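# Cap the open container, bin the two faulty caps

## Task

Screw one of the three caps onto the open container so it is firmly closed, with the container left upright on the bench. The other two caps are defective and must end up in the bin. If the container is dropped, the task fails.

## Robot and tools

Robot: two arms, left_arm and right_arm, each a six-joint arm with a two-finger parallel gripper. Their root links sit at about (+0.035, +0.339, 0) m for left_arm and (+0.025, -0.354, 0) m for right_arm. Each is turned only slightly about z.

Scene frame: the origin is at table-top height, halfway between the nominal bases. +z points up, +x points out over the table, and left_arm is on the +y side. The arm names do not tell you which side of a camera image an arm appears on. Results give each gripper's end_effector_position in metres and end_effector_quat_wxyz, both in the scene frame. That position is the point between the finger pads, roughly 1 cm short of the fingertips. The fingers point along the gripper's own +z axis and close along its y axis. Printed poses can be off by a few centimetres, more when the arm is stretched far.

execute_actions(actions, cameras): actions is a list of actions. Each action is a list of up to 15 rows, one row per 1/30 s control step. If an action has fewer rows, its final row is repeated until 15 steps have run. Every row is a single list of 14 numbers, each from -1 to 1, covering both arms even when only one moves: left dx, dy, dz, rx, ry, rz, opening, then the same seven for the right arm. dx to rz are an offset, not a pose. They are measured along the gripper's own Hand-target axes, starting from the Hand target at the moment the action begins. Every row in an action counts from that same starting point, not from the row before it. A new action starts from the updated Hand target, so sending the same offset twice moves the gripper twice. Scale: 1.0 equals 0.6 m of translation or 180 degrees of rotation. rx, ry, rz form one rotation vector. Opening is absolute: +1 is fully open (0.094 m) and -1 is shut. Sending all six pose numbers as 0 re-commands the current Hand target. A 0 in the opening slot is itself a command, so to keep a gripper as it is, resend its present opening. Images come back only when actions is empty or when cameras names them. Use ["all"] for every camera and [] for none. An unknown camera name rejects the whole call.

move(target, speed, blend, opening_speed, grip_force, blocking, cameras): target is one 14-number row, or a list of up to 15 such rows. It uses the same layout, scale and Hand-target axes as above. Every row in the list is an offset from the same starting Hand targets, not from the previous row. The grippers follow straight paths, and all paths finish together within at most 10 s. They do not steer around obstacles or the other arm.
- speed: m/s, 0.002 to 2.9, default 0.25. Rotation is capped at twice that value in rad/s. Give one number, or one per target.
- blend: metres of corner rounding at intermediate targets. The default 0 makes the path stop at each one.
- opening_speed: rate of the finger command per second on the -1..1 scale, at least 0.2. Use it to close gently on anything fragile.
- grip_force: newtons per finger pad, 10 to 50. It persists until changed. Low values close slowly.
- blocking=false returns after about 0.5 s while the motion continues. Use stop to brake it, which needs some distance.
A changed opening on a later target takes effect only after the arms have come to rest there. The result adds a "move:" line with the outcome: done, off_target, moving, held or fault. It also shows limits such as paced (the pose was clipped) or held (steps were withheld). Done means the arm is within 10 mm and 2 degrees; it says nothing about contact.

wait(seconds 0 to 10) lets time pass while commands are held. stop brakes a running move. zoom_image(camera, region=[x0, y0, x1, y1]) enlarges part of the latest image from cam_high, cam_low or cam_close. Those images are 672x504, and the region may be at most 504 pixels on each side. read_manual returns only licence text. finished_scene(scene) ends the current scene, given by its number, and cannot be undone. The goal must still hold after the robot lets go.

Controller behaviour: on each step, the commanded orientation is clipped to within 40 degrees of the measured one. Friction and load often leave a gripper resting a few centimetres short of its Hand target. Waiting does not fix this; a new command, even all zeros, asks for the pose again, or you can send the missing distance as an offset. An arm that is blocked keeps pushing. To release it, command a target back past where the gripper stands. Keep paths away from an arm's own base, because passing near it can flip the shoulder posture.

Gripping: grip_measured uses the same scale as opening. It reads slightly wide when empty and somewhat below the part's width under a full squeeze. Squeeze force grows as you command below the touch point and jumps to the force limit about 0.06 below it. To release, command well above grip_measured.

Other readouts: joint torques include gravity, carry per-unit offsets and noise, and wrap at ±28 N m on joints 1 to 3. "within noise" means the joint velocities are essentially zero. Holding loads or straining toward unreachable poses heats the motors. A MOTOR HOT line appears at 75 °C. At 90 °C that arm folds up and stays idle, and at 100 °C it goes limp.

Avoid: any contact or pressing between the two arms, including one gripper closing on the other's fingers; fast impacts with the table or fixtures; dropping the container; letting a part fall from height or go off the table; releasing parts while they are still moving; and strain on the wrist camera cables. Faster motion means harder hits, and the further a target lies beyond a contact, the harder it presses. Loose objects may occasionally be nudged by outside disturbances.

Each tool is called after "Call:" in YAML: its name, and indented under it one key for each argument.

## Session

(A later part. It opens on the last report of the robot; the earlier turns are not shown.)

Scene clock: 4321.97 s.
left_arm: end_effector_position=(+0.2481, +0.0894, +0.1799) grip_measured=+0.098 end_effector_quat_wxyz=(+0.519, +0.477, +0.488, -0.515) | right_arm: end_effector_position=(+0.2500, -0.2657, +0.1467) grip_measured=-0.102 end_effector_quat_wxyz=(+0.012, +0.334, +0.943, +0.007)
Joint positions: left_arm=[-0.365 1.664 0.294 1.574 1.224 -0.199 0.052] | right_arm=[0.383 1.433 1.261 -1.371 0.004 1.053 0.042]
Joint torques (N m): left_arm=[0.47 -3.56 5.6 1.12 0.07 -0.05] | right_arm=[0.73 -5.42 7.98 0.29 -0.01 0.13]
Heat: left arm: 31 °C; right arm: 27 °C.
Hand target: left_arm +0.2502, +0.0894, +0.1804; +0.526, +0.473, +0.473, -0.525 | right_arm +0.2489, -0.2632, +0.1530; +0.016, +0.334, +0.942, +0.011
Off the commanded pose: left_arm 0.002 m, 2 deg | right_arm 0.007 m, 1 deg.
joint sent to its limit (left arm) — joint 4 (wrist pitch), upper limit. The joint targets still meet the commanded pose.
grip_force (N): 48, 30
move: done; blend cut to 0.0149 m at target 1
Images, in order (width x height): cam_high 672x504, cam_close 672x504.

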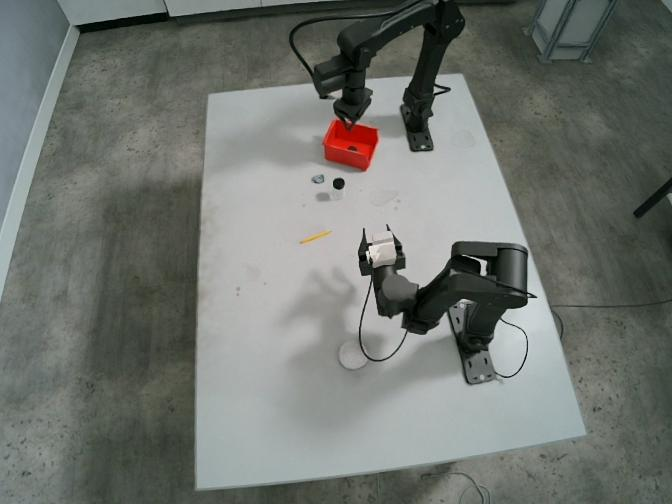

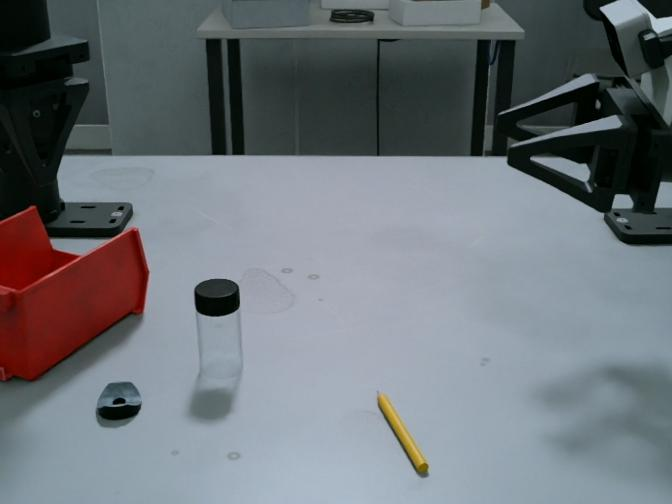

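Call:
move:
  target: [0,0,0,0,0,0,0.1,0,0,-0.02,0,0,0,0.5]
  speed: 0.15
  opening_speed: 1.0
  cameras: ["all"]

Call:
zoom_image:
  camera: "cam_high"
  region: [320, 80, 385, 175]

Scene clock: 4329.70 s.
left_arm: end_effector_position=(+0.2481, +0.0894, +0.1799) grip_measured=+0.098 end_effector_quat_wxyz=(+0.519, +0.477, +0.488, -0.515) | right_arm: end_effector_position=(+0.2484, -0.2663, +0.1577) grip_measured=+0.498 end_effector_quat_wxyz=(+0.011, +0.334, +0.943, +0.006)
Joint positions: left_arm=[-0.365 1.664 0.294 1.574 1.224 -0.199 0.052] | right_arm=[0.383 1.433 1.305 -1.418 0.004 1.054 0.07]
Joint torques (N m): left_arm=[0.47 -3.47 5.63 1.07 0.11 -0.05] | right_arm=[0.79 -5.15 8.53 0.29 -0.01 0.13]
Heat: left arm: 31 °C; right arm: 27 °C.
Hand target: left_arm +0.2502, +0.0894, +0.1804; +0.526, +0.473, +0.473, -0.525 | right_arm +0.2485, -0.2634, +0.1650; +0.016, +0.334, +0.942, +0.011
Off the commanded pose: left_arm 0.002 m, 2 deg | right_arm 0.008 m, 1 deg.
joint sent to its limit (left arm) — joint 4 (wrist pitch), upper limit. The joint targets still meet the commanded pose.
grip_force (N): 48, 30
move: done

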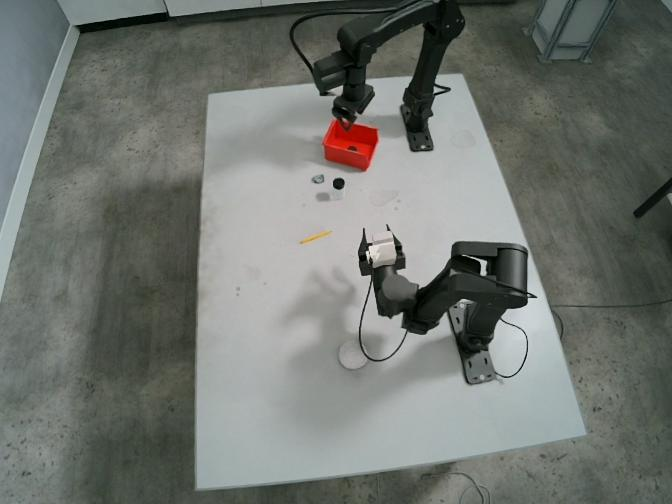

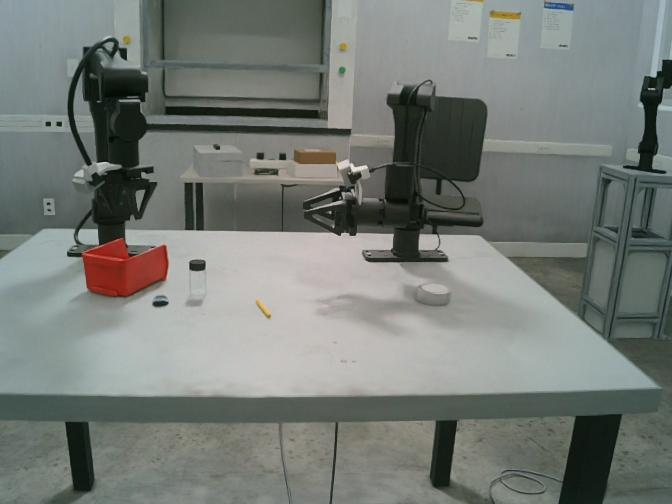

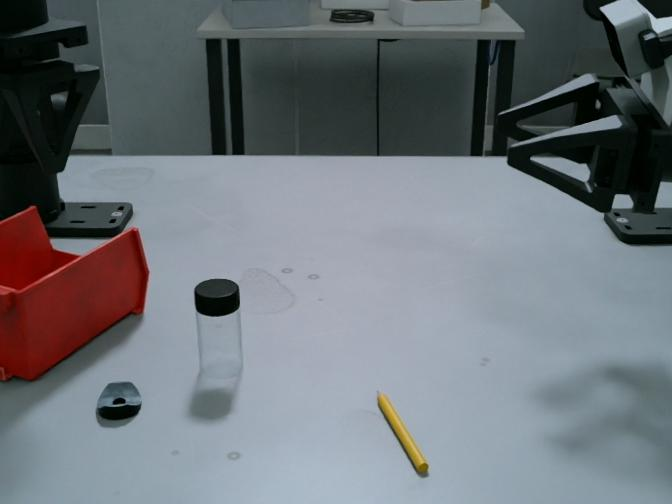

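Scaled by 5.305 from the camera's 672x504 image, which has a finer 960x720 frame.

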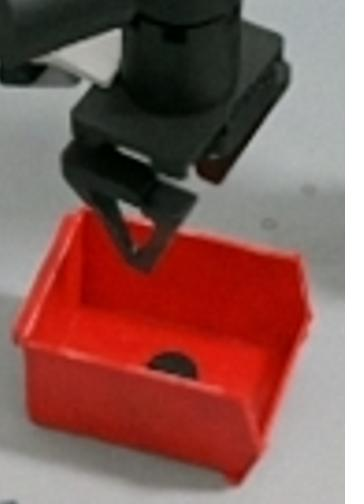

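Call:
zoom_image:
  camera: "cam_low"
  region: [60, 130, 220, 310]

Call:
zoom_image:
  camera: "cam_high"
  region: [330, 130, 375, 165]

Scaled by 2.800 from the camera's 672x504 image, which has a finer 960x720 frame.

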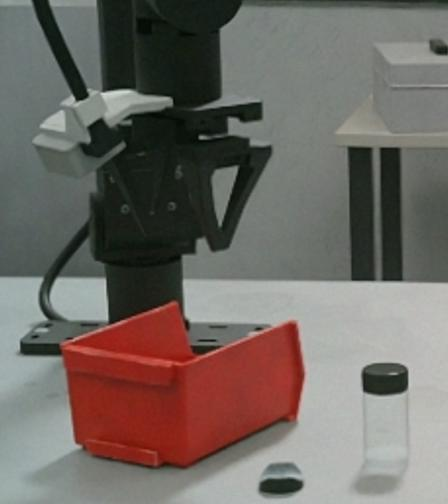

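Scaled by 11.200 from the camera's 672x504 image, which has a finer 960x720 frame.

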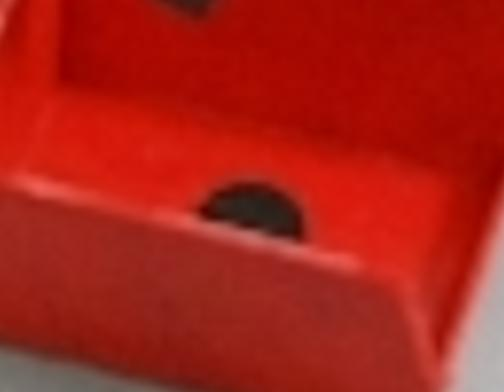

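Call:
finished_scene:
  scene: 1

The scene is finished: the task was done.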